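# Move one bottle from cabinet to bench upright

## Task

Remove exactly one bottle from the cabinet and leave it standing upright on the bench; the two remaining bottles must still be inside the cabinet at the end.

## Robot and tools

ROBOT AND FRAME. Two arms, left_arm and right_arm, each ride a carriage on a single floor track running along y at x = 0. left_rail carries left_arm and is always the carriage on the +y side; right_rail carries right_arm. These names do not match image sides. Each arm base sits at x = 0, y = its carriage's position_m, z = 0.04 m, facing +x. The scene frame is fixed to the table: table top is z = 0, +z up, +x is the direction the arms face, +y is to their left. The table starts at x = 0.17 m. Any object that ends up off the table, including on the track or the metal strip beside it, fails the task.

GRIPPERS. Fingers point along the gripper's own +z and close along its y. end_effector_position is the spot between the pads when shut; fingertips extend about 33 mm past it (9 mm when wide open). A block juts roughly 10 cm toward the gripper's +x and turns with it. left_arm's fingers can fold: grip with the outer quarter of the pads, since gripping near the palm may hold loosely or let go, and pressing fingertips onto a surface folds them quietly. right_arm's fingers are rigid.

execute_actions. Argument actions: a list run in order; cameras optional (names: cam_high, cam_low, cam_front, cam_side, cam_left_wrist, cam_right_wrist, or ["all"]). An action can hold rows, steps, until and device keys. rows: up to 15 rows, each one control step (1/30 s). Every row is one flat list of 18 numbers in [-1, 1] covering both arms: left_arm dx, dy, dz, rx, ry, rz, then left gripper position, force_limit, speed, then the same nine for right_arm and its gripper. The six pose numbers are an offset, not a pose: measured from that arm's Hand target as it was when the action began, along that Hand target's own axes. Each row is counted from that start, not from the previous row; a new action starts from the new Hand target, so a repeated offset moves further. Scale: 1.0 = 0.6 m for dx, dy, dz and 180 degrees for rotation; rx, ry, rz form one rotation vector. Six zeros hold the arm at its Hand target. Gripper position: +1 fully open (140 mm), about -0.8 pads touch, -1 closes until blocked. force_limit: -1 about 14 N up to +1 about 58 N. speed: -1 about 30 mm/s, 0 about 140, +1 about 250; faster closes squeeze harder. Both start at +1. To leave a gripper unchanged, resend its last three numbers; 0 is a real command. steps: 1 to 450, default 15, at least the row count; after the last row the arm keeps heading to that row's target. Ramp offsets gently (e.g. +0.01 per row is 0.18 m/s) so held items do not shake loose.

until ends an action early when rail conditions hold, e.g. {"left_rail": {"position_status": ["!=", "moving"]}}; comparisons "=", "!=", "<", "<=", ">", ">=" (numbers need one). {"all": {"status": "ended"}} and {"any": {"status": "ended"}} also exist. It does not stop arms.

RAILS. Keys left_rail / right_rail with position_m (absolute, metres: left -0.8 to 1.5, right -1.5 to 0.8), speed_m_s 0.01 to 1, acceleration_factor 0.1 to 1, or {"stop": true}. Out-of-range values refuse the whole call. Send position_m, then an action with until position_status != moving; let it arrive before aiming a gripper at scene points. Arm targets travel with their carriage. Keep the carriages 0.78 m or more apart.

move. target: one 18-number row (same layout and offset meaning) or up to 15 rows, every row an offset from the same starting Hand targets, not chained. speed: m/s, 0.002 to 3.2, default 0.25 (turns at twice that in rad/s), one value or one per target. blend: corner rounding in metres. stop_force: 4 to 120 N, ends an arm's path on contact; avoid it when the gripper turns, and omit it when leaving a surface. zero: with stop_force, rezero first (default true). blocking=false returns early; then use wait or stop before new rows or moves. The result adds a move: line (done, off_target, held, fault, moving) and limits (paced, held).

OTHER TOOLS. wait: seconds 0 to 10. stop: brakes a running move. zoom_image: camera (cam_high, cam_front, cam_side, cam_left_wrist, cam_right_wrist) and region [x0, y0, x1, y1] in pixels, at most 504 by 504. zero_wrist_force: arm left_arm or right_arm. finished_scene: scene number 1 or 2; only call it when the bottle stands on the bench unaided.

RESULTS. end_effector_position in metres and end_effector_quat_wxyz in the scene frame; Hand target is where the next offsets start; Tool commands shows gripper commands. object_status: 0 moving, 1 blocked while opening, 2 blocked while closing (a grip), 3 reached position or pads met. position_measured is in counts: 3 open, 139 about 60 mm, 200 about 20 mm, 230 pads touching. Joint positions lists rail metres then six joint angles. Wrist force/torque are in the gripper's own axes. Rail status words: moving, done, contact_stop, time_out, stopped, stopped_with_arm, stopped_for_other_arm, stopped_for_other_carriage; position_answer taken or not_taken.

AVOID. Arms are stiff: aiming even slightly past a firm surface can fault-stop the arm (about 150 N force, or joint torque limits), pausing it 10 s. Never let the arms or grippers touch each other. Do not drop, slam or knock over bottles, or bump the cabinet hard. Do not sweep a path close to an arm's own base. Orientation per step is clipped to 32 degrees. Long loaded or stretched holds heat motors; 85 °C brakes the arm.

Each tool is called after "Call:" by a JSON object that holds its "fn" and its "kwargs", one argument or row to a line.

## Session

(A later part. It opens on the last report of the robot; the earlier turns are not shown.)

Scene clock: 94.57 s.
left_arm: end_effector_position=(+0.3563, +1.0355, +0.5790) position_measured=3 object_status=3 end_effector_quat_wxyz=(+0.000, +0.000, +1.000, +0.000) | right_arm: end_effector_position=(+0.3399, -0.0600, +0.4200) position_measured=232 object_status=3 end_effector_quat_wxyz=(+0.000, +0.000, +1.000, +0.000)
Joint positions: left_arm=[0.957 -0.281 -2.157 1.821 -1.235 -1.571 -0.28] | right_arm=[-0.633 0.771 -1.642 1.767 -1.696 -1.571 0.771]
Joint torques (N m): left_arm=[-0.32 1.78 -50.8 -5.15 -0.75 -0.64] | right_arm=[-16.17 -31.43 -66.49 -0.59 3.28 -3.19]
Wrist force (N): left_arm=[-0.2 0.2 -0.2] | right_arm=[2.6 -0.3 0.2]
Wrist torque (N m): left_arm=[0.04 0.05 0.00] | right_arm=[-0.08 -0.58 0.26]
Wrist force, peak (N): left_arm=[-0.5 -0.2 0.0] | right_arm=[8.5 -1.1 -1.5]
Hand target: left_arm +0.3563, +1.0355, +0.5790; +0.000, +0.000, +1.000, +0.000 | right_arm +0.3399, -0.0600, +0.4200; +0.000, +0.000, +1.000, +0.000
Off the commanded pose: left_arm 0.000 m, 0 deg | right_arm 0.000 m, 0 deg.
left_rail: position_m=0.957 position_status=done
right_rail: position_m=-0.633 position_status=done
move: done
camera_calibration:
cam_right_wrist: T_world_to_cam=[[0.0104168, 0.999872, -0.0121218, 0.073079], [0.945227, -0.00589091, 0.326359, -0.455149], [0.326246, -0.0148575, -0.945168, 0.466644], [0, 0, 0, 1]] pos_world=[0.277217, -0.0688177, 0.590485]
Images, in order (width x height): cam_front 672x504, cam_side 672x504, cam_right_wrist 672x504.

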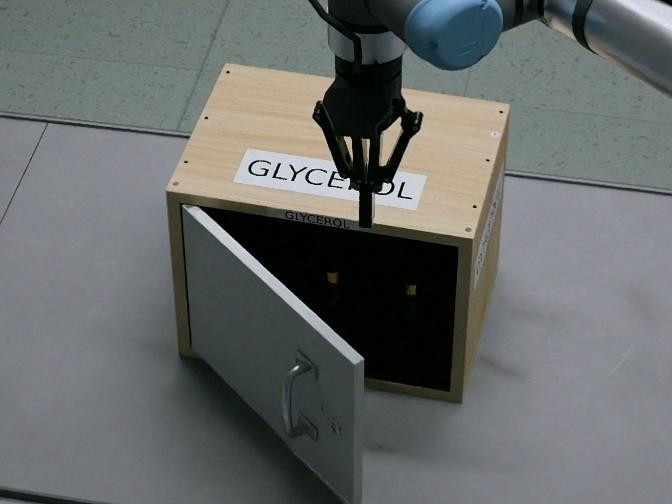

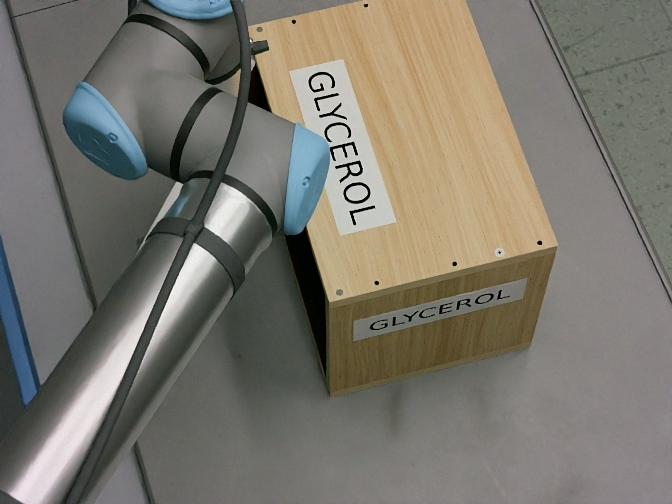

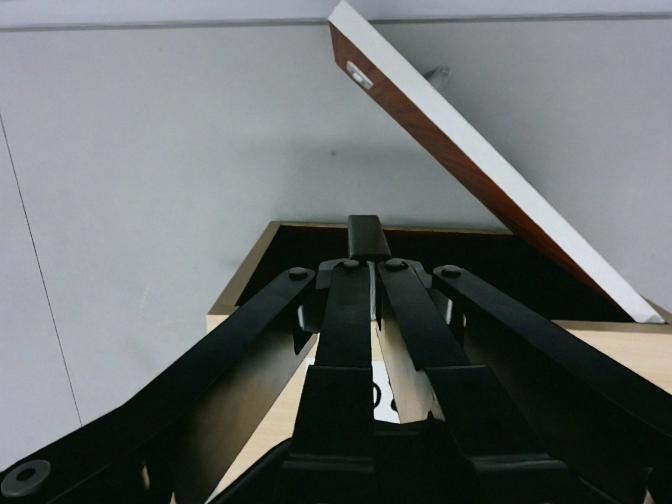

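Call:
{"fn": "move", "kwargs": {
  "target": [0, 0, 0, 0, 0, 0, 1, 1, 1, 0.0165, 0.0083, 0.2917, 0, 0, 0, -1, -1, -0.5],
  "speed": 0.2,
  "stop_force": 20,
  "cameras": ["cam_right_wrist", "cam_front"]
}}

Scene clock: 99.77 s.
left_arm: end_effector_position=(+0.3563, +1.0355, +0.5790) position_measured=3 object_status=3 end_effector_quat_wxyz=(+0.000, +0.000, +1.000, +0.000) | right_arm: end_effector_position=(+0.3300, -0.0550, +0.2450) position_measured=232 object_status=3 end_effector_quat_wxyz=(+0.000, +0.000, +1.000, +0.000)
Joint positions: left_arm=[0.957 -0.281 -2.157 1.821 -1.235 -1.571 -0.28] | right_arm=[-0.633 0.787 -1.559 2.007 -2.019 -1.571 0.787]
Joint torques (N m): left_arm=[1.29 1.46 -50.79 -5.16 -0.65 -0.68] | right_arm=[17.25 -35.4 -37.36 -8.28 1.49 3]
Wrist force (N): left_arm=[-0.1 -0.1 -0.2] | right_arm=[2.5 0.1 -0.2]
Wrist torque (N m): left_arm=[-0.03 0.03 0.00] | right_arm=[0.00 -0.52 -0.11]
Wrist force, peak (N): left_arm=[-0.5 0.4 0.0] | right_arm=[2.8 -0.2 2.2]
Hand target: left_arm +0.3563, +1.0355, +0.5790; +0.000, +0.000, +1.000, +0.000 | right_arm +0.3300, -0.0550, +0.2450; +0.000, +0.000, +1.000, +0.000
Off the commanded pose: left_arm 0.000 m, 0 deg | right_arm 0.000 m, 0 deg.
left_rail: position_m=0.957 position_status=done
right_rail: position_m=-0.633 position_status=done
move: done
camera_calibration:
cam_right_wrist: T_world_to_cam=[[0.0104168, 0.999872, -0.0121218, 0.0660602], [0.945227, -0.00589091, 0.326359, -0.388616], [0.326246, -0.0148575, -0.945168, 0.30445], [0, 0, 0, 1]] pos_world=[0.267317, -0.0638177, 0.415385]
Images, in order (width x height): cam_front 672x504, cam_right_wrist 672x504.

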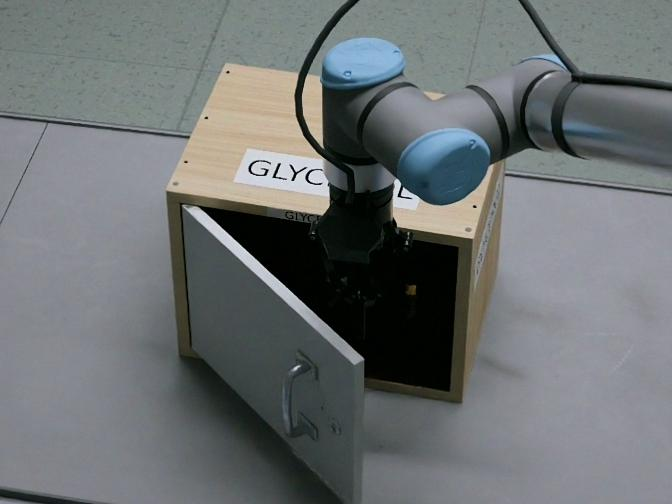

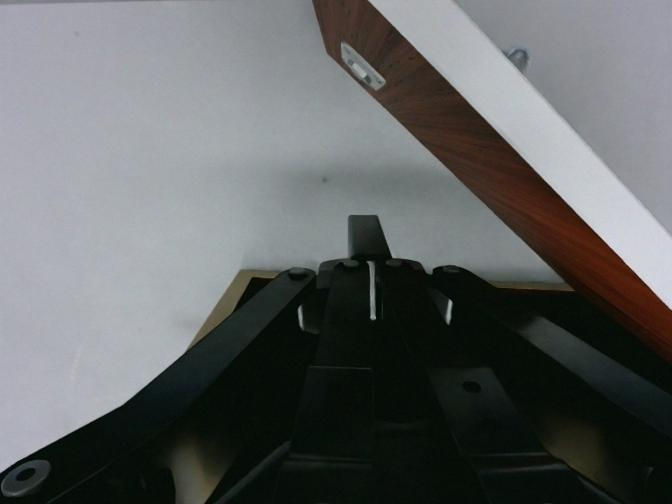

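Call:
{"fn": "move", "kwargs": {
  "target": [
    [0, 0, 0, 0, 0, 0, 1, 1, 1, 0.07, 0.0267, 0, 0, 0, 0, -1, -1, -0.5],
    [0, 0, 0, 0, 0, 0, 1, 1, 1, 0.1825, 0.1343, 0, 0, 0, 0, -1, -1, -0.5],
    [0, 0, 0, 0, 0, 0, 1, 1, 1, 0.2567, 0.2798, 0, 0, 0, 0, -1, -1, -0.5],
    [0, 0, 0, 0, 0, 0, 1, 1, 1, 0.2767, 0.4008, 0, 0, 0, 0, -1, -1, -0.5]
  ],
  "speed": [0.08, 0.08, 0.08, 0.05],
  "blend": [0.02, 0.02, 0.02, 0],
  "stop_force": 20,
  "cameras": ["cam_right_wrist", "cam_front", "cam_side"]
}}

Scene clock: 106.33 s.
left_arm: end_effector_position=(+0.3563, +1.0355, +0.5790) position_measured=3 object_status=3 end_effector_quat_wxyz=(+0.000, +0.000, +1.000, +0.000) | right_arm: end_effector_position=(+0.1640, +0.1855, +0.2450) position_measured=232 object_status=3 end_effector_quat_wxyz=(+0.000, +0.000, +1.000, +0.000)
Joint positions: left_arm=[0.957 -0.281 -2.157 1.821 -1.235 -1.571 -0.28] | right_arm=[-0.633 1.163 -1.289 1.691 -1.973 -1.571 1.163]
Joint torques (N m): left_arm=[3.24 0.58 -49.64 -5.33 -0.76 -0.87] | right_arm=[18.63 -59.42 -61.3 -0.44 -2.52 2.92]
Wrist force (N): left_arm=[-0.3 -0.2 -0.1] | right_arm=[1.3 -1.2 -3.2]
Wrist torque (N m): left_arm=[-0.04 0.06 0.00] | right_arm=[-0.09 -0.55 -0.06]
Wrist force, peak (N): left_arm=[-0.6 -0.3 -0.1] | right_arm=[3.1 -1.3 -3.0]
Hand target: left_arm +0.3563, +1.0355, +0.5790; +0.000, +0.000, +1.000, +0.000 | right_arm +0.1640, +0.1855, +0.2450; +0.000, +0.000, +1.000, +0.000
Off the commanded pose: left_arm 0.000 m, 0 deg | right_arm 0.000 m, 0 deg.
left_rail: position_m=0.957 position_status=done
right_rail: position_m=-0.633 position_status=done
move: done
camera_calibration:
cam_right_wrist: T_world_to_cam=[[0.0104168, 0.999872, -0.0121218, -0.17268], [0.945227, -0.00589091, 0.326359, -0.230292], [0.326246, -0.0148575, -0.945168, 0.36218], [0, 0, 0, 1]] pos_world=[0.101317, 0.176682, 0.415385]
Images, in order (width x height): cam_front 672x504, cam_side 672x504, cam_right_wrist 672x504.

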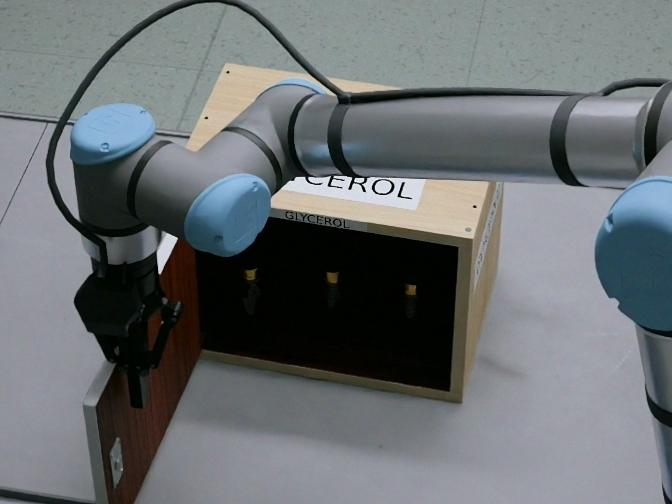

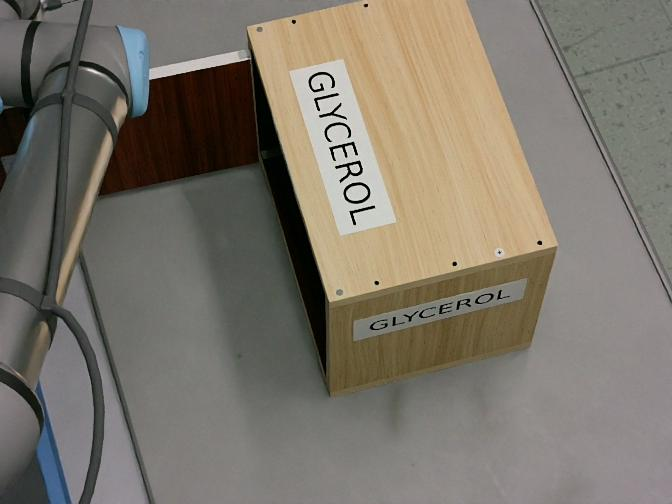

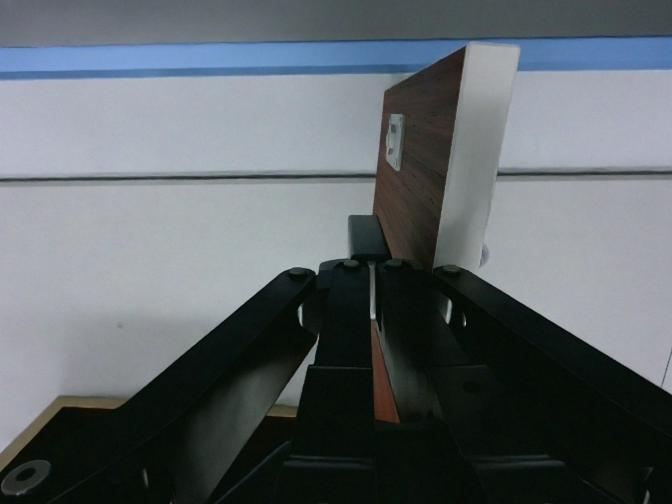

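Call:
{"fn": "zoom_image", "kwargs": {
  "camera": "cam_front",
  "region": [190, 210, 470, 410]
}}

Scaled by 1.800 from the camera's 672x504 image, which has a finer 960x720 frame.

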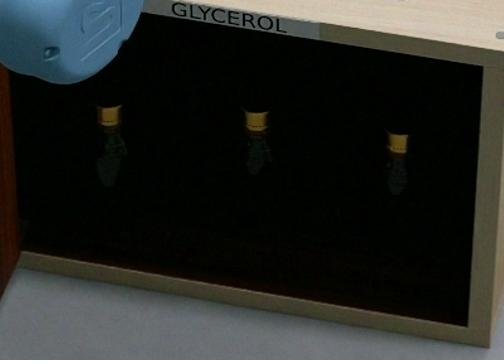

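Call:
{"fn": "move", "kwargs": {
  "target": [
    [0, 0, 0, 0, 0, 0, 1, 1, 1, -0.0267, -0.1425, -0.0917, 0, 0, 0, -1, -1, -0.5],
    [0, 0, 0, 0, 0, 0, 1, 1, 1, -0.0933, -0.3425, 0.125, 0, -0.3056, 0, 1, -1, 1]
  ],
  "speed": [0.2, 0.3],
  "blend": [0.03, 0],
  "cameras": ["cam_right_wrist", "cam_front", "cam_side"]
}}

Scene clock: 113.97 s.
left_arm: end_effector_position=(+0.3563, +1.0355, +0.5790) position_measured=3 object_status=3 end_effector_quat_wxyz=(+0.000, +0.000, +1.000, +0.000) | right_arm: end_effector_position=(+0.2200, -0.0200, +0.1700) position_measured=3 object_status=0 end_effector_quat_wxyz=(+0.462, +0.000, +0.887, +0.000)
Joint positions: left_arm=[0.957 -0.281 -2.157 1.821 -1.235 -1.571 -0.28] | right_arm=[-0.633 1.38 -1.304 2.294 -2.825 -2.506 1.246]
Joint torques (N m): left_arm=[2.67 0.97 -49.72 -5.79 -1.12 -0.98] | right_arm=[16.36 -43.25 -20.03 -8.82 -5.68 -3.11]
Wrist force (N): left_arm=[-0.3 0.0 0.2] | right_arm=[6.6 -0.7 -1.1]
Wrist torque (N m): left_arm=[0.00 0.06 0.00] | right_arm=[-0.22 -1.05 0.41]
Wrist force, peak (N): left_arm=[-0.6 0.0 -0.2] | right_arm=[7.7 -1.3 -0.9]
Hand target: left_arm +0.3563, +1.0355, +0.5790; +0.000, +0.000, +1.000, +0.000 | right_arm +0.2200, -0.0200, +0.1700; +0.462, +0.000, +0.887, +0.000
Off the commanded pose: left_arm 0.000 m, 0 deg | right_arm 0.000 m, 0 deg.
left_rail: position_m=0.957 position_status=done
right_rail: position_m=-0.633 position_status=done
move: done
camera_calibration:
cam_right_wrist: T_world_to_cam=[[0.0158765, 0.999873, 0.00148683, 0.027888], [0.274658, -0.00579098, 0.961524, -0.220393], [0.961411, -0.0148573, -0.274715, 0.0163483], [0, 0, 0, 1]] pos_world=[0.0443726, -0.0289178, 0.216363]
Images, in order (width x height): cam_front 672x504, cam_side 672x504, cam_right_wrist 672x504.

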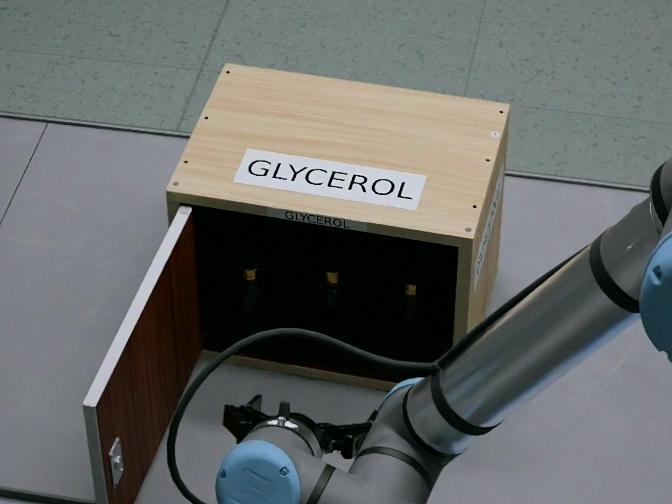

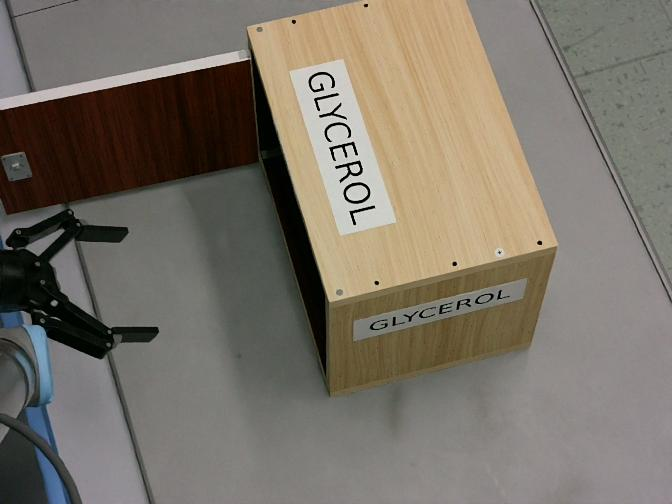

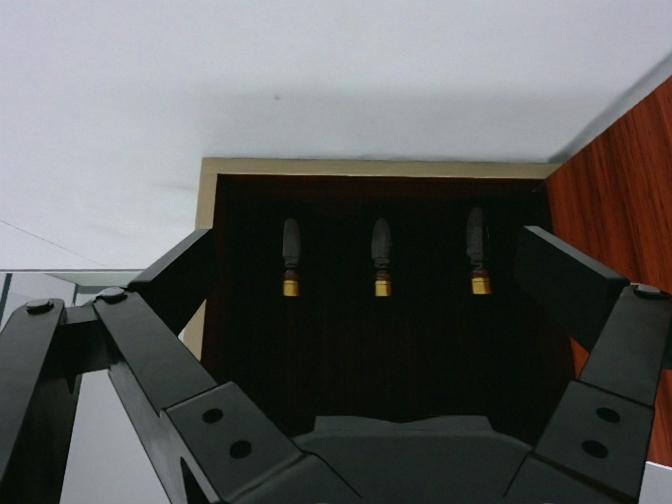

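Call:
{"fn": "zoom_image", "kwargs": {
  "camera": "cam_right_wrist",
  "region": [200, 150, 560, 330]
}}

Call:
{"fn": "zoom_image", "kwargs": {
  "camera": "cam_right_wrist",
  "region": [260, 190, 410, 310]
}}

Scaled by 1.400 from the camera's 672x504 image, which has a finer 960x720 frame.

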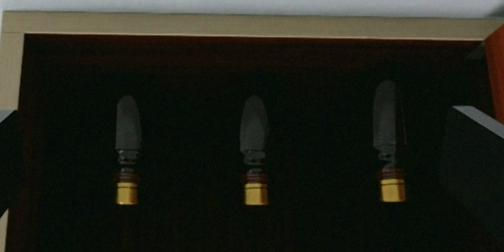

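Scaled by 3.360 from the camera's 672x504 image, which has a finer 960x720 frame.

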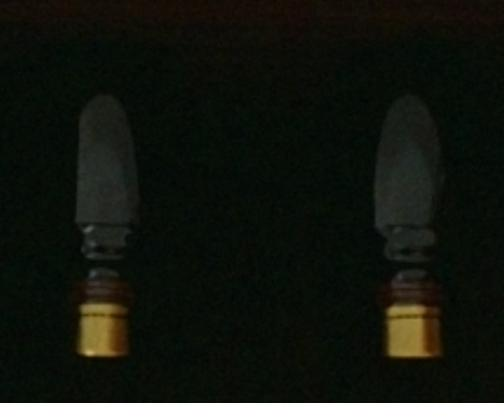

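Call:
{"fn": "zoom_image", "kwargs": {
  "camera": "cam_front",
  "region": [230, 255, 310, 335]
}}

Call:
{"fn": "zoom_image", "kwargs": {
  "camera": "cam_right_wrist",
  "region": [265, 200, 325, 300]
}}

Scaled by 6.300 from the camera's 672x504 image, which has a finer 960x720 frame.

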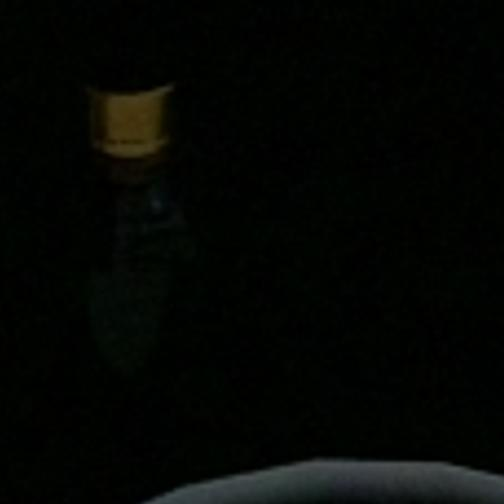

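Scaled by 5.040 from the camera's 672x504 image, which has a finer 960x720 frame.

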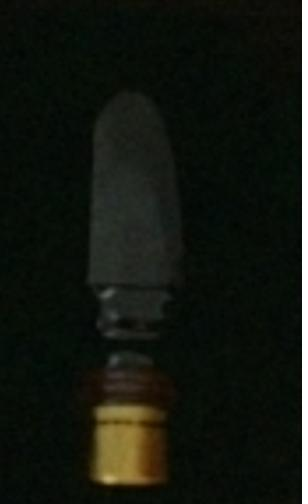

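Call:
{"fn": "move", "kwargs": {
  "target": [0, 0, 0, 0, 0, 0, 1, 1, 1, -0.0915, 0.0575, 0.2615, 0, 0, 0, -0.08, -1, 0],
  "speed": 0.15,
  "stop_force": 15,
  "cameras": ["cam_right_wrist", "cam_front", "cam_side"]
}}

Scene clock: 127.10 s.
left_arm: end_effector_position=(+0.3563, +1.0355, +0.5790) position_measured=3 object_status=3 end_effector_quat_wxyz=(+0.000, +0.000, +1.000, +0.000) | right_arm: end_effector_position=(+0.3800, +0.0145, +0.1250) position_measured=139 object_status=3 end_effector_quat_wxyz=(+0.462, +0.000, +0.887, +0.000)
Joint positions: left_arm=[0.957 -0.281 -2.157 1.821 -1.235 -1.571 -0.28] | right_arm=[-0.633 1.147 -1.112 2.216 -3.206 -2.414 0.904]
Joint torques (N m): left_arm=[0.84 0.56 -48.82 -5.49 -1.08 -1.15] | right_arm=[-15.11 -54.42 -40.58 -8.91 1.26 -3.04]
Wrist force (N): left_arm=[-0.3 -0.1 0.0] | right_arm=[6.6 -0.9 -1.6]
Wrist torque (N m): left_arm=[-0.02 0.07 0.00] | right_arm=[-0.30 -1.03 0.43]
Wrist force, peak (N): left_arm=[-0.5 -0.2 -0.2] | right_arm=[7.3 -0.8 -3.6]
Hand target: left_arm +0.3563, +1.0355, +0.5790; +0.000, +0.000, +1.000, +0.000 | right_arm +0.3800, +0.0145, +0.1250; +0.462, +0.000, +0.887, +0.000
Off the commanded pose: left_arm 0.000 m, 0 deg | right_arm 0.000 m, 0 deg.
left_rail: position_m=0.957 position_status=done
right_rail: position_m=-0.633 position_status=done
move: done
camera_calibration:
cam_right_wrist: T_world_to_cam=[[0.0158765, 0.999873, 0.00148683, -0.00918255], [0.274658, -0.00579098, 0.961524, -0.220897], [0.961411, -0.0148573, -0.274715, -0.149422], [0, 0, 0, 1]] pos_world=[0.204473, 0.00568217, 0.171363]
Images, in order (width x height): cam_front 672x504, cam_side 672x504, cam_right_wrist 672x504.

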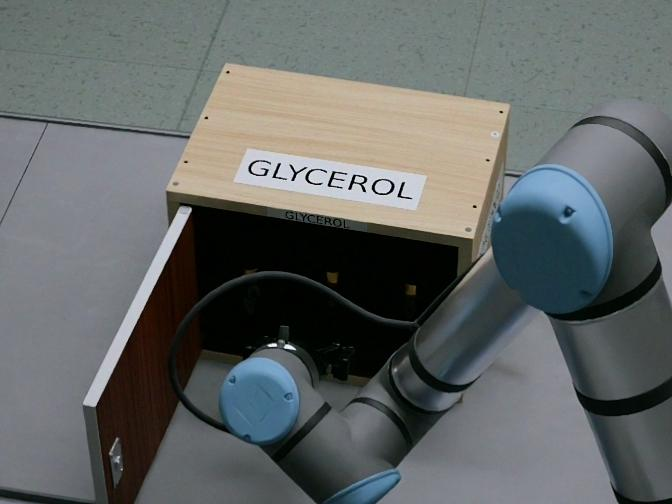

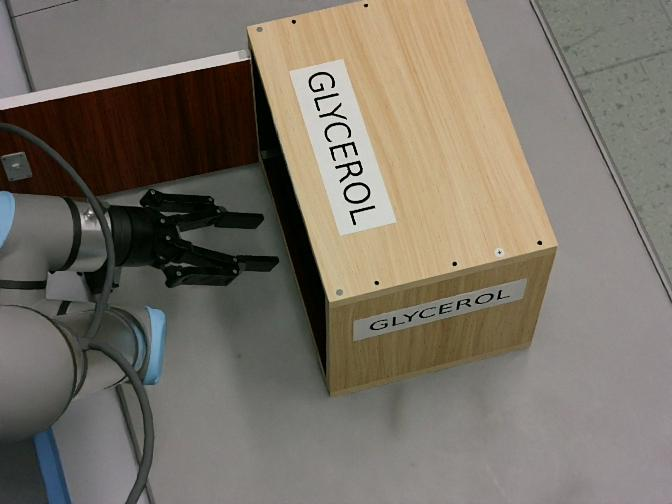

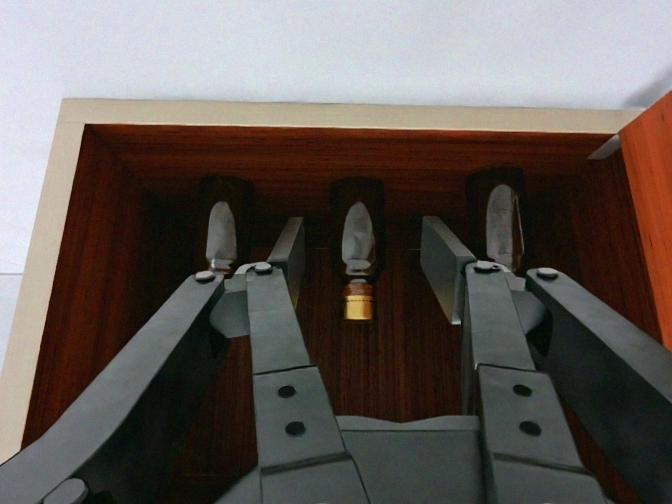

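Call:
{"fn": "zoom_image", "kwargs": {
  "camera": "cam_right_wrist",
  "region": [290, 150, 430, 340]
}}

Call:
{"fn": "zoom_image", "kwargs": {
  "camera": "cam_right_wrist",
  "region": [170, 140, 560, 340]
}}

Scaled by 2.653 from the camera's 672x504 image, which has a finer 960x720 frame.

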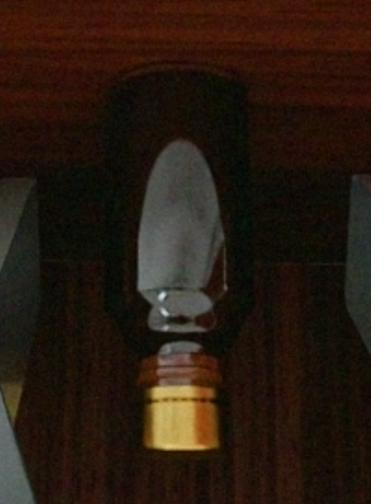

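Scaled by 1.292 from the camera's 672x504 image, which has a finer 960x720 frame.

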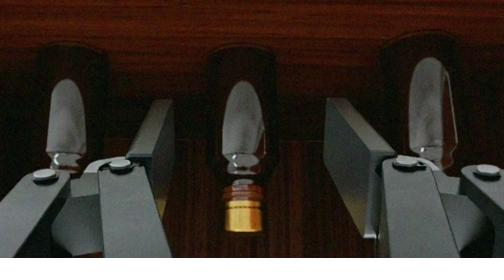

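Call:
{"fn": "move", "kwargs": {
  "target": [0, 0, 0, 0, 0, 0, 1, 1, 1, -0.026, -0.0007, 0.1243, 0, 0, 0, 0.048, -1, 0],
  "speed": 0.1,
  "stop_force": 10,
  "cameras": ["cam_right_wrist"]
}}

Scene clock: 135.93 s.
left_arm: end_effector_position=(+0.3563, +1.0355, +0.5790) position_measured=3 object_status=3 end_effector_quat_wxyz=(+0.000, +0.000, +1.000, +0.000) | right_arm: end_effector_position=(+0.4501, +0.0140, +0.0950) position_measured=123 object_status=3 end_effector_quat_wxyz=(+0.462, +0.000, +0.887, +0.000)
Joint positions: left_arm=[0.957 -0.281 -2.157 1.821 -1.235 -1.571 -0.28] | right_arm=[-0.633 1.049 -1.024 2.181 -3.346 -2.361 0.784]
Joint torques (N m): left_arm=[2.21 1.53 -48.95 -5.28 -1.33 -1.21] | right_arm=[-15.53 -60.92 -38.31 -8.96 1.56 -3.16]
Wrist force (N): left_arm=[-0.1 -0.1 -0.3] | right_arm=[6.4 -1.2 -1.3]
Wrist torque (N m): left_arm=[-0.02 0.01 0.00] | right_arm=[-0.34 -1.02 0.42]
Wrist force, peak (N): left_arm=[-0.5 -0.1 -0.4] | right_arm=[6.8 -1.2 -2.8]
Hand target: left_arm +0.3563, +1.0355, +0.5790; +0.000, +0.000, +1.000, +0.000 | right_arm +0.4501, +0.0140, +0.0950; +0.462, +0.000, +0.887, +0.000
Off the commanded pose: left_arm 0.000 m, 0 deg | right_arm 0.000 m, 0 deg.
left_rail: position_m=0.957 position_status=done
right_rail: position_m=-0.633 position_status=done
move: done
camera_calibration:
cam_right_wrist: T_world_to_cam=[[0.0158765, 0.999873, 0.00148683, -0.00974937], [0.274658, -0.00579098, 0.961524, -0.21128], [0.961411, -0.0148573, -0.274715, -0.224969], [0, 0, 0, 1]] pos_world=[0.274473, 0.00518217, 0.141363]
Images, in order (width x height): cam_right_wrist 672x504.

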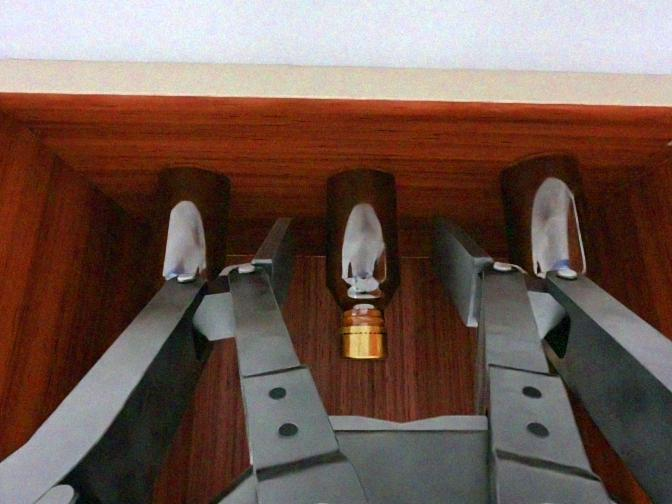

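Call:
{"fn": "move", "kwargs": {
  "target": [0, 0, 0, 0, 0, 0, 1, 1, 1, -0.0261, 0.0013, 0.1079, 0, 0, 0, 0.048, -1, 0],
  "speed": 0.06,
  "stop_force": 8,
  "cameras": ["cam_right_wrist", "cam_front"]
}}

Scene clock: 139.67 s.
left_arm: end_effector_position=(+0.3563, +1.0355, +0.5790) position_measured=3 object_status=3 end_effector_quat_wxyz=(+0.000, +0.000, +1.000, +0.000) | right_arm: end_effector_position=(+0.5121, +0.0148, +0.0707) position_measured=123 object_status=3 end_effector_quat_wxyz=(+0.462, +0.000, +0.887, +0.000)
Joint positions: left_arm=[0.957 -0.281 -2.157 1.821 -1.235 -1.571 -0.28] | right_arm=[-0.633 0.97 -0.951 2.132 -3.432 -2.313 0.696]
Joint torques (N m): left_arm=[1.2 1.54 -48.62 -5.44 -1.31 -1.22] | right_arm=[-14.27 -63.77 -36.95 -8.77 1.71 -3.19]
Wrist force (N): left_arm=[-0.6 -0.2 0.1] | right_arm=[6.2 -1.0 -1.5]
Wrist torque (N m): left_arm=[-0.05 0.13 0.00] | right_arm=[-0.29 -0.93 0.39]
Wrist force, peak (N): left_arm=[-0.6 -0.2 0.1] | right_arm=[7.0 -1.0 -2.2]
Hand target: left_arm +0.3563, +1.0355, +0.5790; +0.000, +0.000, +1.000, +0.000 | right_arm +0.5121, +0.0148, +0.0707; +0.462, +0.000, +0.887, +0.000
Off the commanded pose: left_arm 0.000 m, 0 deg | right_arm 0.000 m, 0 deg.
left_rail: position_m=0.957 position_status=done
right_rail: position_m=-0.633 position_status=done
move: done
camera_calibration:
cam_right_wrist: T_world_to_cam=[[0.0158765, 0.999873, 0.00148683, -0.0114975], [0.274658, -0.00579098, 0.961524, -0.204939], [0.961411, -0.0148573, -0.274715, -0.29124], [0, 0, 0, 1]] pos_world=[0.336473, 0.00598217, 0.117063]
Images, in order (width x height): cam_front 672x504, cam_right_wrist 672x504.

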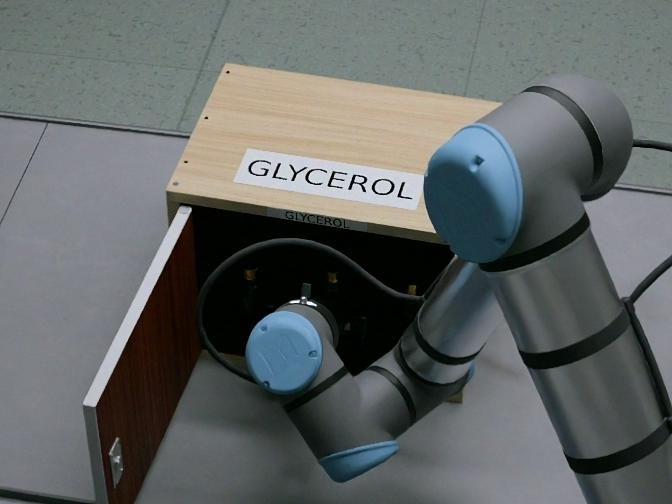

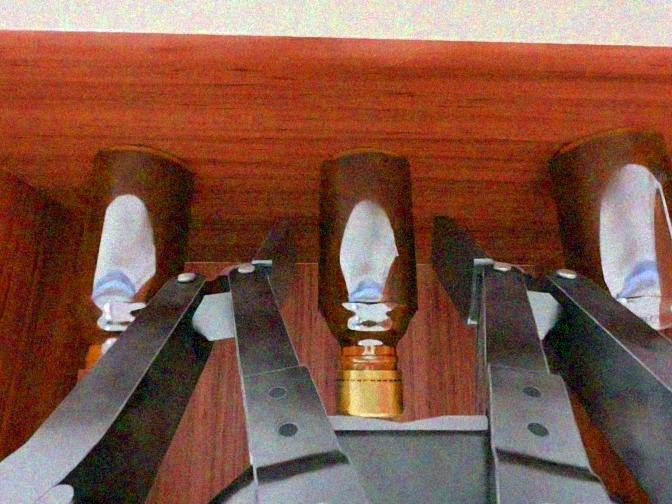

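Call:
{"fn": "execute_actions", "kwargs": {
  "actions": [
    {"rows": [[0,0,0,0,0,0,1,1,1,-0.0019,0.0003,0.0027,0,0,0,0.048,-1,0],[0,0,0,0,0,0,1,1,1,-0.0038,0.0007,0.0055,0,0,0,0.048,-1,0],[0,0,0,0,0,0,1,1,1,-0.0057,0.001,0.0082,0,0,0,0.048,-1,0],[0,0,0,0,0,0,1,1,1,-0.0077,0.0013,0.0109,0,0,0,0.048,-1,0]], "steps": 20},
    {"rows": [[0,0,0,0,0,0,1,1,1,0,0,0,0,0,0,-1,-0.1,-1]], "steps": 60}
  ],
  "cameras": ["cam_right_wrist"]
}}

Scene clock: 145.57 s.
left_arm: end_effector_position=(+0.3563, +1.0355, +0.5790) position_measured=3 object_status=3 end_effector_quat_wxyz=(+0.000, +0.000, +1.000, +0.000) | right_arm: end_effector_position=(+0.5201, +0.0156, +0.0708) position_measured=162 object_status=2 end_effector_quat_wxyz=(+0.462, +0.000, +0.887, +0.000)
Joint positions: left_arm=[0.957 -0.281 -2.157 1.821 -1.235 -1.571 -0.28] | right_arm=[-0.633 0.961 -0.947 2.124 -3.434 -2.307 0.687]
Joint torques (N m): left_arm=[0.95 0.69 -49.36 -5.58 -1.24 -1.79] | right_arm=[-15.42 -66.56 -30.07 -3.65 -1.53 -3.4]
Wrist force (N): left_arm=[-0.1 -0.3 0.0] | right_arm=[5.0 -0.7 -5.4]
Wrist torque (N m): left_arm=[-0.06 0.03 0.00] | right_arm=[-0.36 -0.95 0.46]
Wrist force, peak (N): left_arm=[-0.5 -0.4 -0.2] | right_arm=[5.3 -1.1 -5.7]
Hand target: left_arm +0.3563, +1.0355, +0.5790; +0.000, +0.000, +1.000, +0.000 | right_arm +0.5201, +0.0156, +0.0707; +0.462, +0.000, +0.887, +0.000
Off the commanded pose: left_arm 0.000 m, 0 deg | right_arm 0.000 m, 0 deg.
left_rail: position_m=0.957 position_status=done
right_rail: position_m=-0.633 position_status=done
camera_calibration:
cam_right_wrist: T_world_to_cam=[[0.0159045, 0.999872, 0.00158281, -0.0124455], [0.274657, -0.00589094, 0.961524, -0.207227], [0.961411, -0.0148579, -0.274715, -0.298892], [0, 0, 0, 1]] pos_world=[0.344473, 0.00678226, 0.117163]
Images, in order (width x height): cam_right_wrist 672x504.

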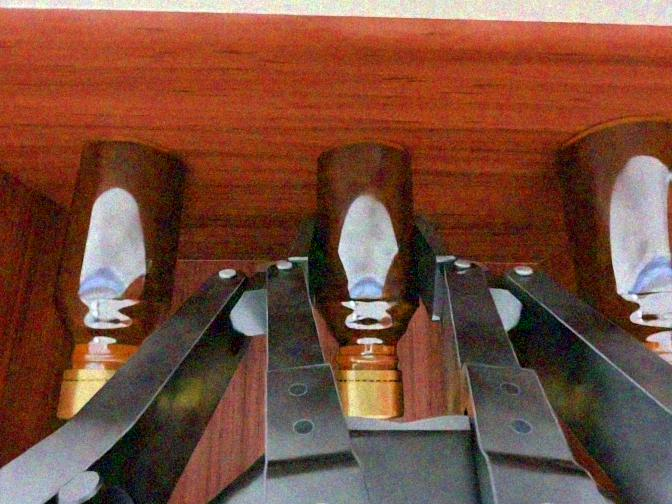

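Call:
{"fn": "move", "kwargs": {
  "target": [0, 0, 0, 0, 0, 0, 1, 1, 1, -0.0205, 0, -0.0143, 0, 0, 0, -1, -0.1, -1],
  "speed": 0.04,
  "cameras": ["cam_right_wrist", "cam_front"]
}}

Scene clock: 147.20 s.
left_arm: end_effector_position=(+0.3563, +1.0355, +0.5790) position_measured=3 object_status=3 end_effector_quat_wxyz=(+0.000, +0.000, +1.000, +0.000) | right_arm: end_effector_position=(+0.5201, +0.0156, +0.0856) position_measured=162 object_status=2 end_effector_quat_wxyz=(+0.462, +0.000, +0.887, +0.000)
Joint positions: left_arm=[0.957 -0.281 -2.157 1.821 -1.235 -1.571 -0.28] | right_arm=[-0.633 0.961 -0.973 2.126 -3.409 -2.307 0.687]
Joint torques (N m): left_arm=[0.11 0.52 -48.43 -5.85 -1.3 -1.24] | right_arm=[-15.81 -94.94 -13.71 -1.49 -3.31 -0.55]
Wrist force (N): left_arm=[-0.2 -0.2 -0.1] | right_arm=[8.5 -0.9 -0.2]
Wrist torque (N m): left_arm=[-0.04 0.03 0.00] | right_arm=[-0.28 -0.98 0.40]
Wrist force, peak (N): left_arm=[-0.3 0.0 -0.3] | right_arm=[8.8 -1.2 0.3]
Hand target: left_arm +0.3563, +1.0355, +0.5790; +0.000, +0.000, +1.000, +0.000 | right_arm +0.5201, +0.0156, +0.0857; +0.462, +0.000, +0.887, +0.000
Off the commanded pose: left_arm 0.000 m, 0 deg | right_arm 0.000 m, 0 deg.
left_rail: position_m=0.957 position_status=done
right_rail: position_m=-0.633 position_status=done
move: done
camera_calibration:
cam_right_wrist: T_world_to_cam=[[0.0158765, 0.999873, 0.00148683, -0.0124483], [0.274658, -0.00579098, 0.961524, -0.221582], [0.961411, -0.0148573, -0.274715, -0.294895], [0, 0, 0, 1]] pos_world=[0.344573, 0.00678217, 0.132063]
Images, in order (width x height): cam_front 672x504, cam_right_wrist 672x504.

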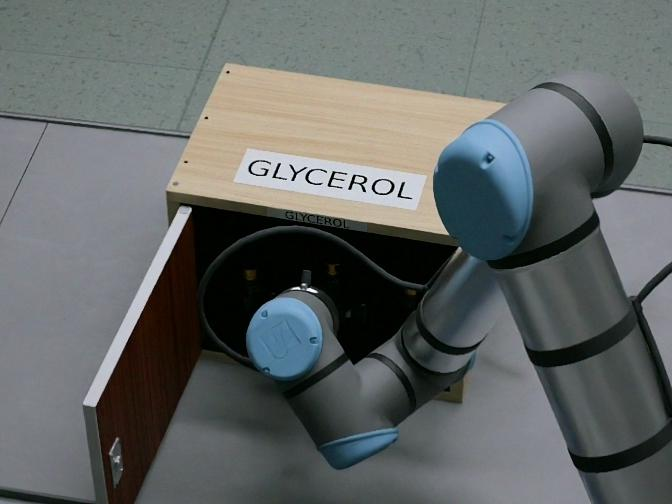

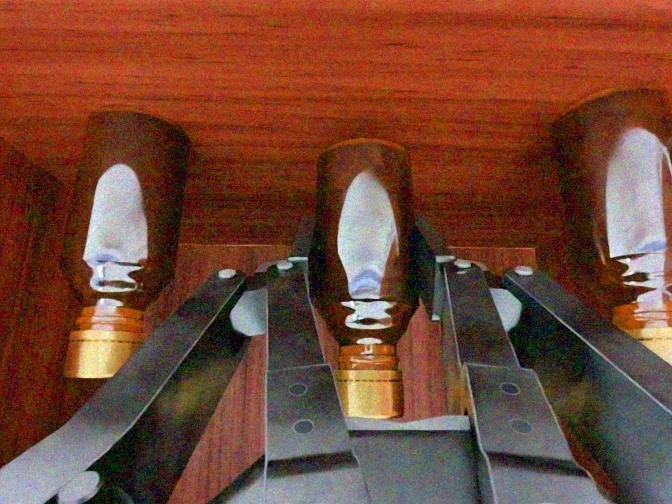

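Call:
{"fn": "move", "kwargs": {
  "target": [
    [0, 0, 0, 0, 0, 0, 1, 1, 1, 0.0055, 0, -0.0369, 0, 0, 0, -1, -0.1, -1],
    [0, 0, 0, 0, 0, 0, 1, 1, 1, 0.2417, 0, -0.3801, 0, 0, 0, -1, -0.1, -1],
    [0, 0, 0, 0, 0, 0, 1, 1, 1, 0.1585, -0.0333, -0.4588, 0, 0, 0, -1, -0.1, -1]
  ],
  "speed": [0.08, 0.14, 0.14],
  "blend": [0.01, 0.03, 0],
  "stop_force": 20,
  "cameras": ["cam_right_wrist", "cam_front", "cam_side"]
}}

Scene clock: 154.83 s.
left_arm: end_effector_position=(+0.3563, +1.0355, +0.5790) position_measured=3 object_status=3 end_effector_quat_wxyz=(+0.000, +0.000, +1.000, +0.000) | right_arm: end_effector_position=(+0.2401, -0.0044, +0.1657) position_measured=162 object_status=2 end_effector_quat_wxyz=(+0.462, +0.000, +0.887, +0.000)
Joint positions: left_arm=[0.957 -0.281 -2.157 1.821 -1.235 -1.571 -0.28] | right_arm=[-0.633 1.353 -1.271 2.269 -2.869 -2.498 1.202]
Joint torques (N m): left_arm=[2.79 1.12 -48.86 -5.68 -1.29 -1.59] | right_arm=[18 -76.87 -45.88 -1.36 -6.49 2.97]
Wrist force (N): left_arm=[-0.2 -0.2 0.0] | right_arm=[8.5 -1.1 -0.1]
Wrist torque (N m): left_arm=[-0.04 0.06 0.00] | right_arm=[-0.31 -0.96 0.06]
Wrist force, peak (N): left_arm=[-0.4 -0.4 -0.3] | right_arm=[9.5 -0.8 -0.5]
Hand target: left_arm +0.3563, +1.0355, +0.5790; +0.000, +0.000, +1.000, +0.000 | right_arm +0.2401, -0.0044, +0.1657; +0.462, +0.000, +0.887, +0.000
Off the commanded pose: left_arm 0.000 m, 0 deg | right_arm 0.000 m, 0 deg.
left_rail: position_m=0.957 position_status=done
right_rail: position_m=-0.633 position_status=done
move: done
camera_calibration:
cam_right_wrist: T_world_to_cam=[[0.0158765, 0.999873, 0.00148683, 0.0118772], [0.274658, -0.00579098, 0.961524, -0.221688], [0.961411, -0.0148573, -0.274715, -0.00392405], [0, 0, 0, 1]] pos_world=[0.0644726, -0.0132178, 0.212063]
Images, in order (width x height): cam_front 672x504, cam_side 672x504, cam_right_wrist 672x504.

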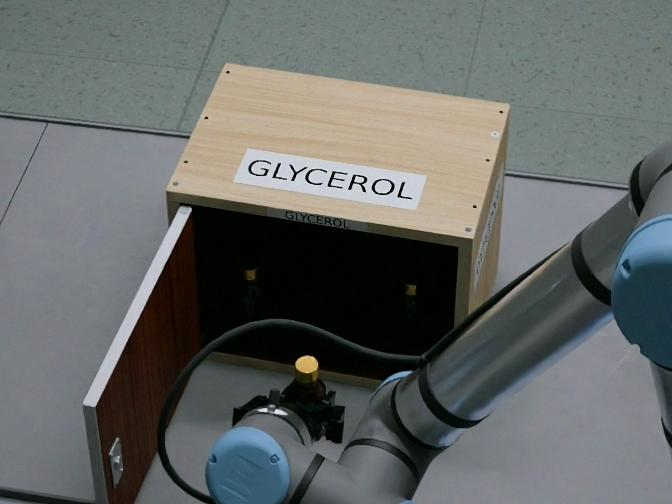

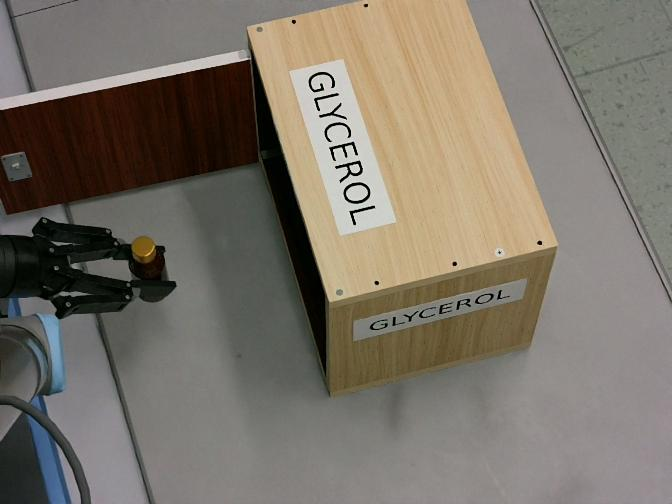

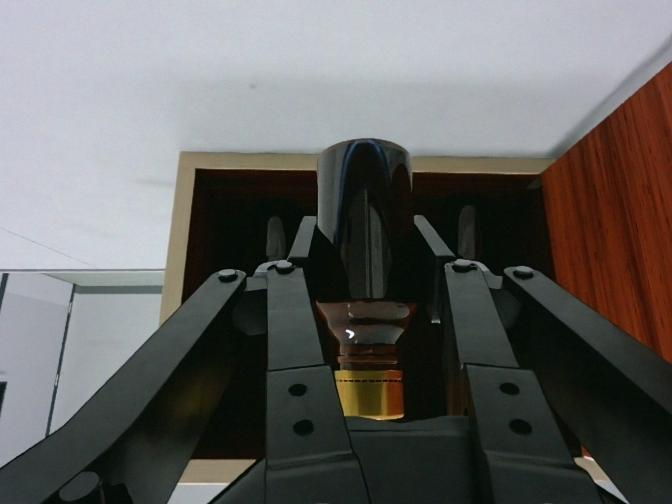

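Call:
{"fn": "execute_actions", "kwargs": {
  "actions": [
    {"right_rail": {"position_m": -1.05}, "steps": 150, "until": {"right_rail": {"position_status": ["!=", "moving"]}}}
  ]
}}

Scene clock: 157.30 s.
left_arm: end_effector_position=(+0.3563, +1.0355, +0.5790) position_measured=3 object_status=3 end_effector_quat_wxyz=(+0.000, +0.000, +1.000, +0.000) | right_arm: end_effector_position=(+0.2400, -0.4213, +0.1657) position_measured=162 object_status=2 end_effector_quat_wxyz=(+0.462, +0.000, +0.887, +0.000)
Joint positions: left_arm=[0.957 -0.281 -2.157 1.821 -1.235 -1.571 -0.28] | right_arm=[-1.05 1.353 -1.271 2.269 -2.869 -2.498 1.202]
Joint torques (N m): left_arm=[2.25 0.29 -48.33 -5.94 -1.51 -1.55] | right_arm=[5.64 -61.12 -27.68 -2.55 -5.24 2.89]
Wrist force (N): left_arm=[0.1 -0.2 -0.2] | right_arm=[8.5 -0.7 -0.1]
Wrist torque (N m): left_arm=[-0.05 -0.01 0.00] | right_arm=[-0.23 -0.97 0.06]
Wrist force, peak (N): left_arm=[-0.3 -0.1 -0.5] | right_arm=[8.8 -2.1 -0.3]
Hand target: left_arm +0.3563, +1.0355, +0.5790; +0.000, +0.000, +1.000, +0.000 | right_arm +0.2401, -0.4213, +0.1657; +0.462, +0.000, +0.887, +0.000
Tool commands: left_gripper/position=+1.0 left_gripper/force_limit=+1.0 left_gripper/speed=+1.0 right_gripper/position=-1.0 right_gripper/force_limit=-0.1 right_gripper/speed=-1.0
Off the commanded pose: left_arm 0.000 m, 0 deg | right_arm 0.000 m, 0 deg.
left_rail: position_m=0.957 position_status=done
right_rail: position_m=-1.050 position_status=done

Call:
{"fn": "move", "kwargs": {
  "target": [0, 0, 0, 0, 0, 0, 1, 1, 1, -0.0633, 0, 0.2812, 0, 0, 0, -1, -0.1, -1],
  "speed": 0.2,
  "cameras": ["cam_right_wrist", "cam_high", "cam_low"]
}}

Scene clock: 159.67 s.
left_arm: end_effector_position=(+0.3563, +1.0355, +0.5790) position_measured=3 object_status=3 end_effector_quat_wxyz=(+0.000, +0.000, +1.000, +0.000) | right_arm: end_effector_position=(+0.4000, -0.4214, +0.1001) position_measured=162 object_status=2 end_effector_quat_wxyz=(+0.462, +0.000, +0.887, +0.000)
Joint positions: left_arm=[0.957 -0.281 -2.157 1.821 -1.235 -1.571 -0.28] | right_arm=[-1.05 1.105 -1.069 2.244 -3.316 -2.392 0.851]
Joint torques (N m): left_arm=[2.57 0.4 -48.41 -5.89 -1.27 -1.73] | right_arm=[-16.87 -61.32 -38.56 -9.59 0.68 -3.47]
Wrist force (N): left_arm=[0.1 0.0 -0.3] | right_arm=[8.7 -0.6 0.3]
Wrist torque (N m): left_arm=[0.00 -0.02 0.00] | right_arm=[-0.21 -0.99 0.42]
Wrist force, peak (N): left_arm=[0.0 -0.3 -0.5] | right_arm=[9.2 -0.9 -1.8]
Hand target: left_arm +0.3563, +1.0355, +0.5790; +0.000, +0.000, +1.000, +0.000 | right_arm +0.4001, -0.4214, +0.1000; +0.462, +0.000, +0.887, +0.000
Off the commanded pose: left_arm 0.000 m, 0 deg | right_arm 0.000 m, 0 deg.
left_rail: position_m=0.957 position_status=done
right_rail: position_m=-1.050 position_status=done
move: done
camera_calibration:
cam_right_wrist: T_world_to_cam=[[0.0158765, 0.999873, 0.00148683, 0.426383], [0.274658, -0.00579098, 0.961524, -0.204945], [0.961411, -0.0148573, -0.274715, -0.18187], [0, 0, 0, 1]] pos_world=[0.224373, -0.430218, 0.146463]
Images, in order (width x height): cam_high 672x504, cam_low 672x504, cam_right_wrist 672x504.

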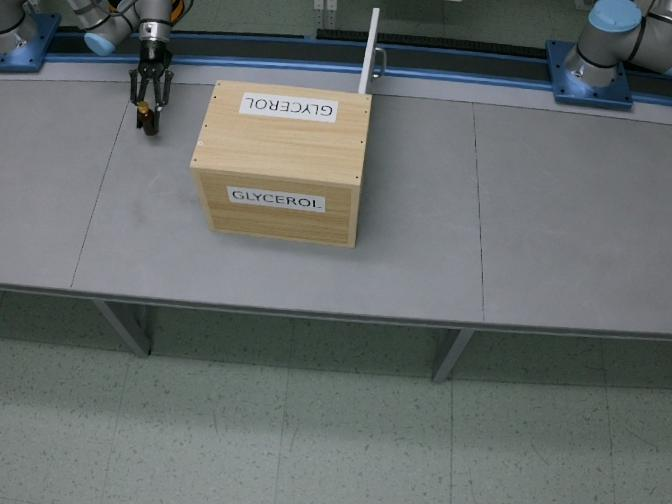

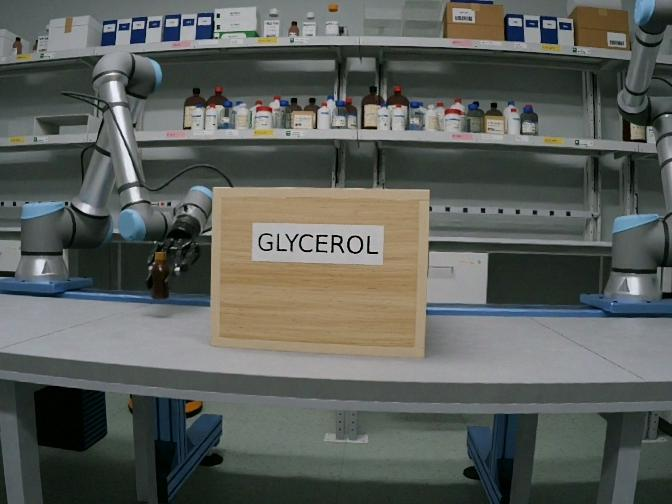

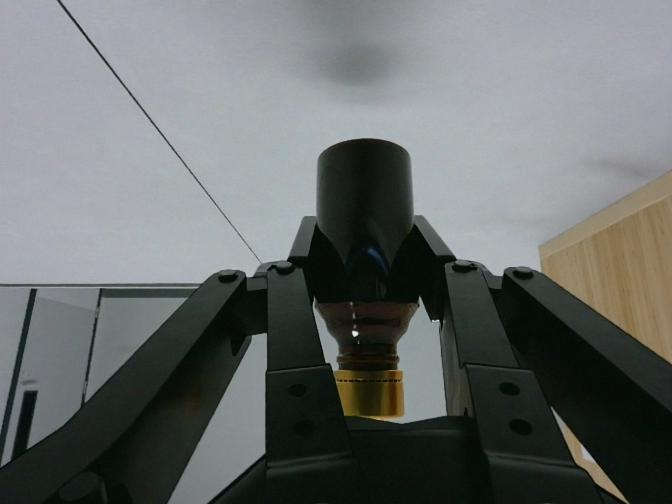

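Call:
{"fn": "move", "kwargs": {
  "target": [0, 0, 0, 0, 0, 0, 1, 1, 1, 0.0751, 0, 0.0526, 0, 0, 0, -1, -0.1, -1],
  "speed": 0.025,
  "stop_force": 4,
  "cameras": ["cam_right_wrist", "cam_low"]
}}

Scene clock: 163.73 s.
left_arm: end_effector_position=(+0.3563, +1.0355, +0.5790) position_measured=3 object_status=3 end_effector_quat_wxyz=(+0.000, +0.000, +1.000, +0.000) | right_arm: end_effector_position=(+0.4001, -0.4214, +0.0525) position_measured=162 object_status=2 end_effector_quat_wxyz=(+0.462, +0.000, +0.887, +0.000)
Joint positions: left_arm=[0.957 -0.281 -2.157 1.821 -1.235 -1.571 -0.28] | right_arm=[-1.05 1.105 -0.976 2.241 -3.406 -2.392 0.851]
Joint torques (N m): left_arm=[1.89 -0.22 -49.22 -5.84 -1.27 -1.81] | right_arm=[-7.29 -89.86 -9.33 -1.78 0.06 0.03]
Wrist force (N): left_arm=[-0.2 -0.1 -0.3] | right_arm=[9.1 1.1 0.1]
Wrist torque (N m): left_arm=[-0.02 0.05 0.00] | right_arm=[0.17 -1.11 0.42]
Wrist force, peak (N): left_arm=[-0.6 -0.1 -0.3] | right_arm=[-12.5 -3.0 -16.9]
Hand target: left_arm +0.3563, +1.0355, +0.5790; +0.000, +0.000, +1.000, +0.000 | right_arm +0.4001, -0.4214, +0.0525; +0.462, +0.000, +0.887, +0.000 (not the last commanded pose)
Off the commanded pose: left_arm 0.000 m, 0 deg | right_arm 0.008 m, 0 deg.
left_rail: position_m=0.957 position_status=done
right_rail: position_m=-1.050 position_status=done
move: contact (right_arm)
camera_calibration:
cam_right_wrist: T_world_to_cam=[[0.0160001, 0.999871, 0.00155322, 0.426417], [0.274748, -0.00589018, 0.961498, -0.15936], [0.961383, -0.0149573, -0.274807, -0.195043], [0, 0, 0, 1]] pos_world=[0.224473, -0.430218, 0.0989632]
Images, in order (width x height): cam_low 672x504, cam_right_wrist 672x504.

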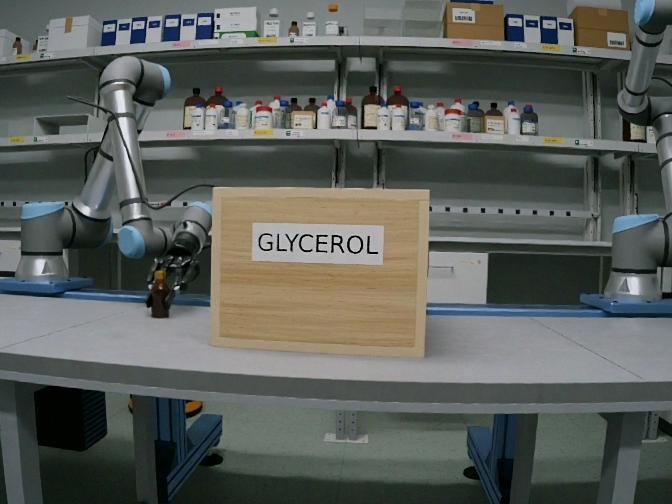

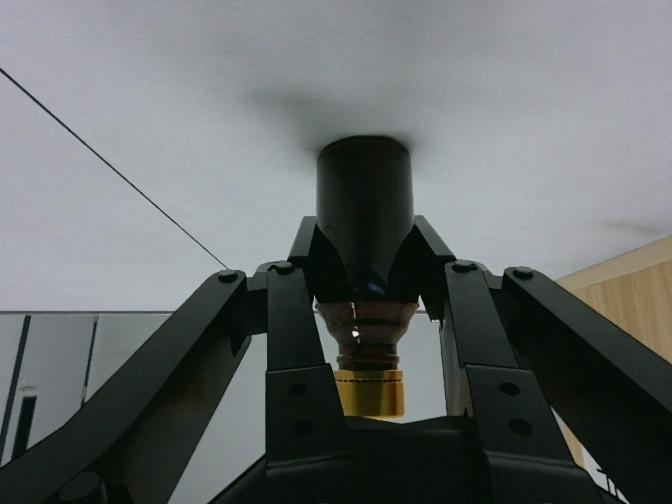

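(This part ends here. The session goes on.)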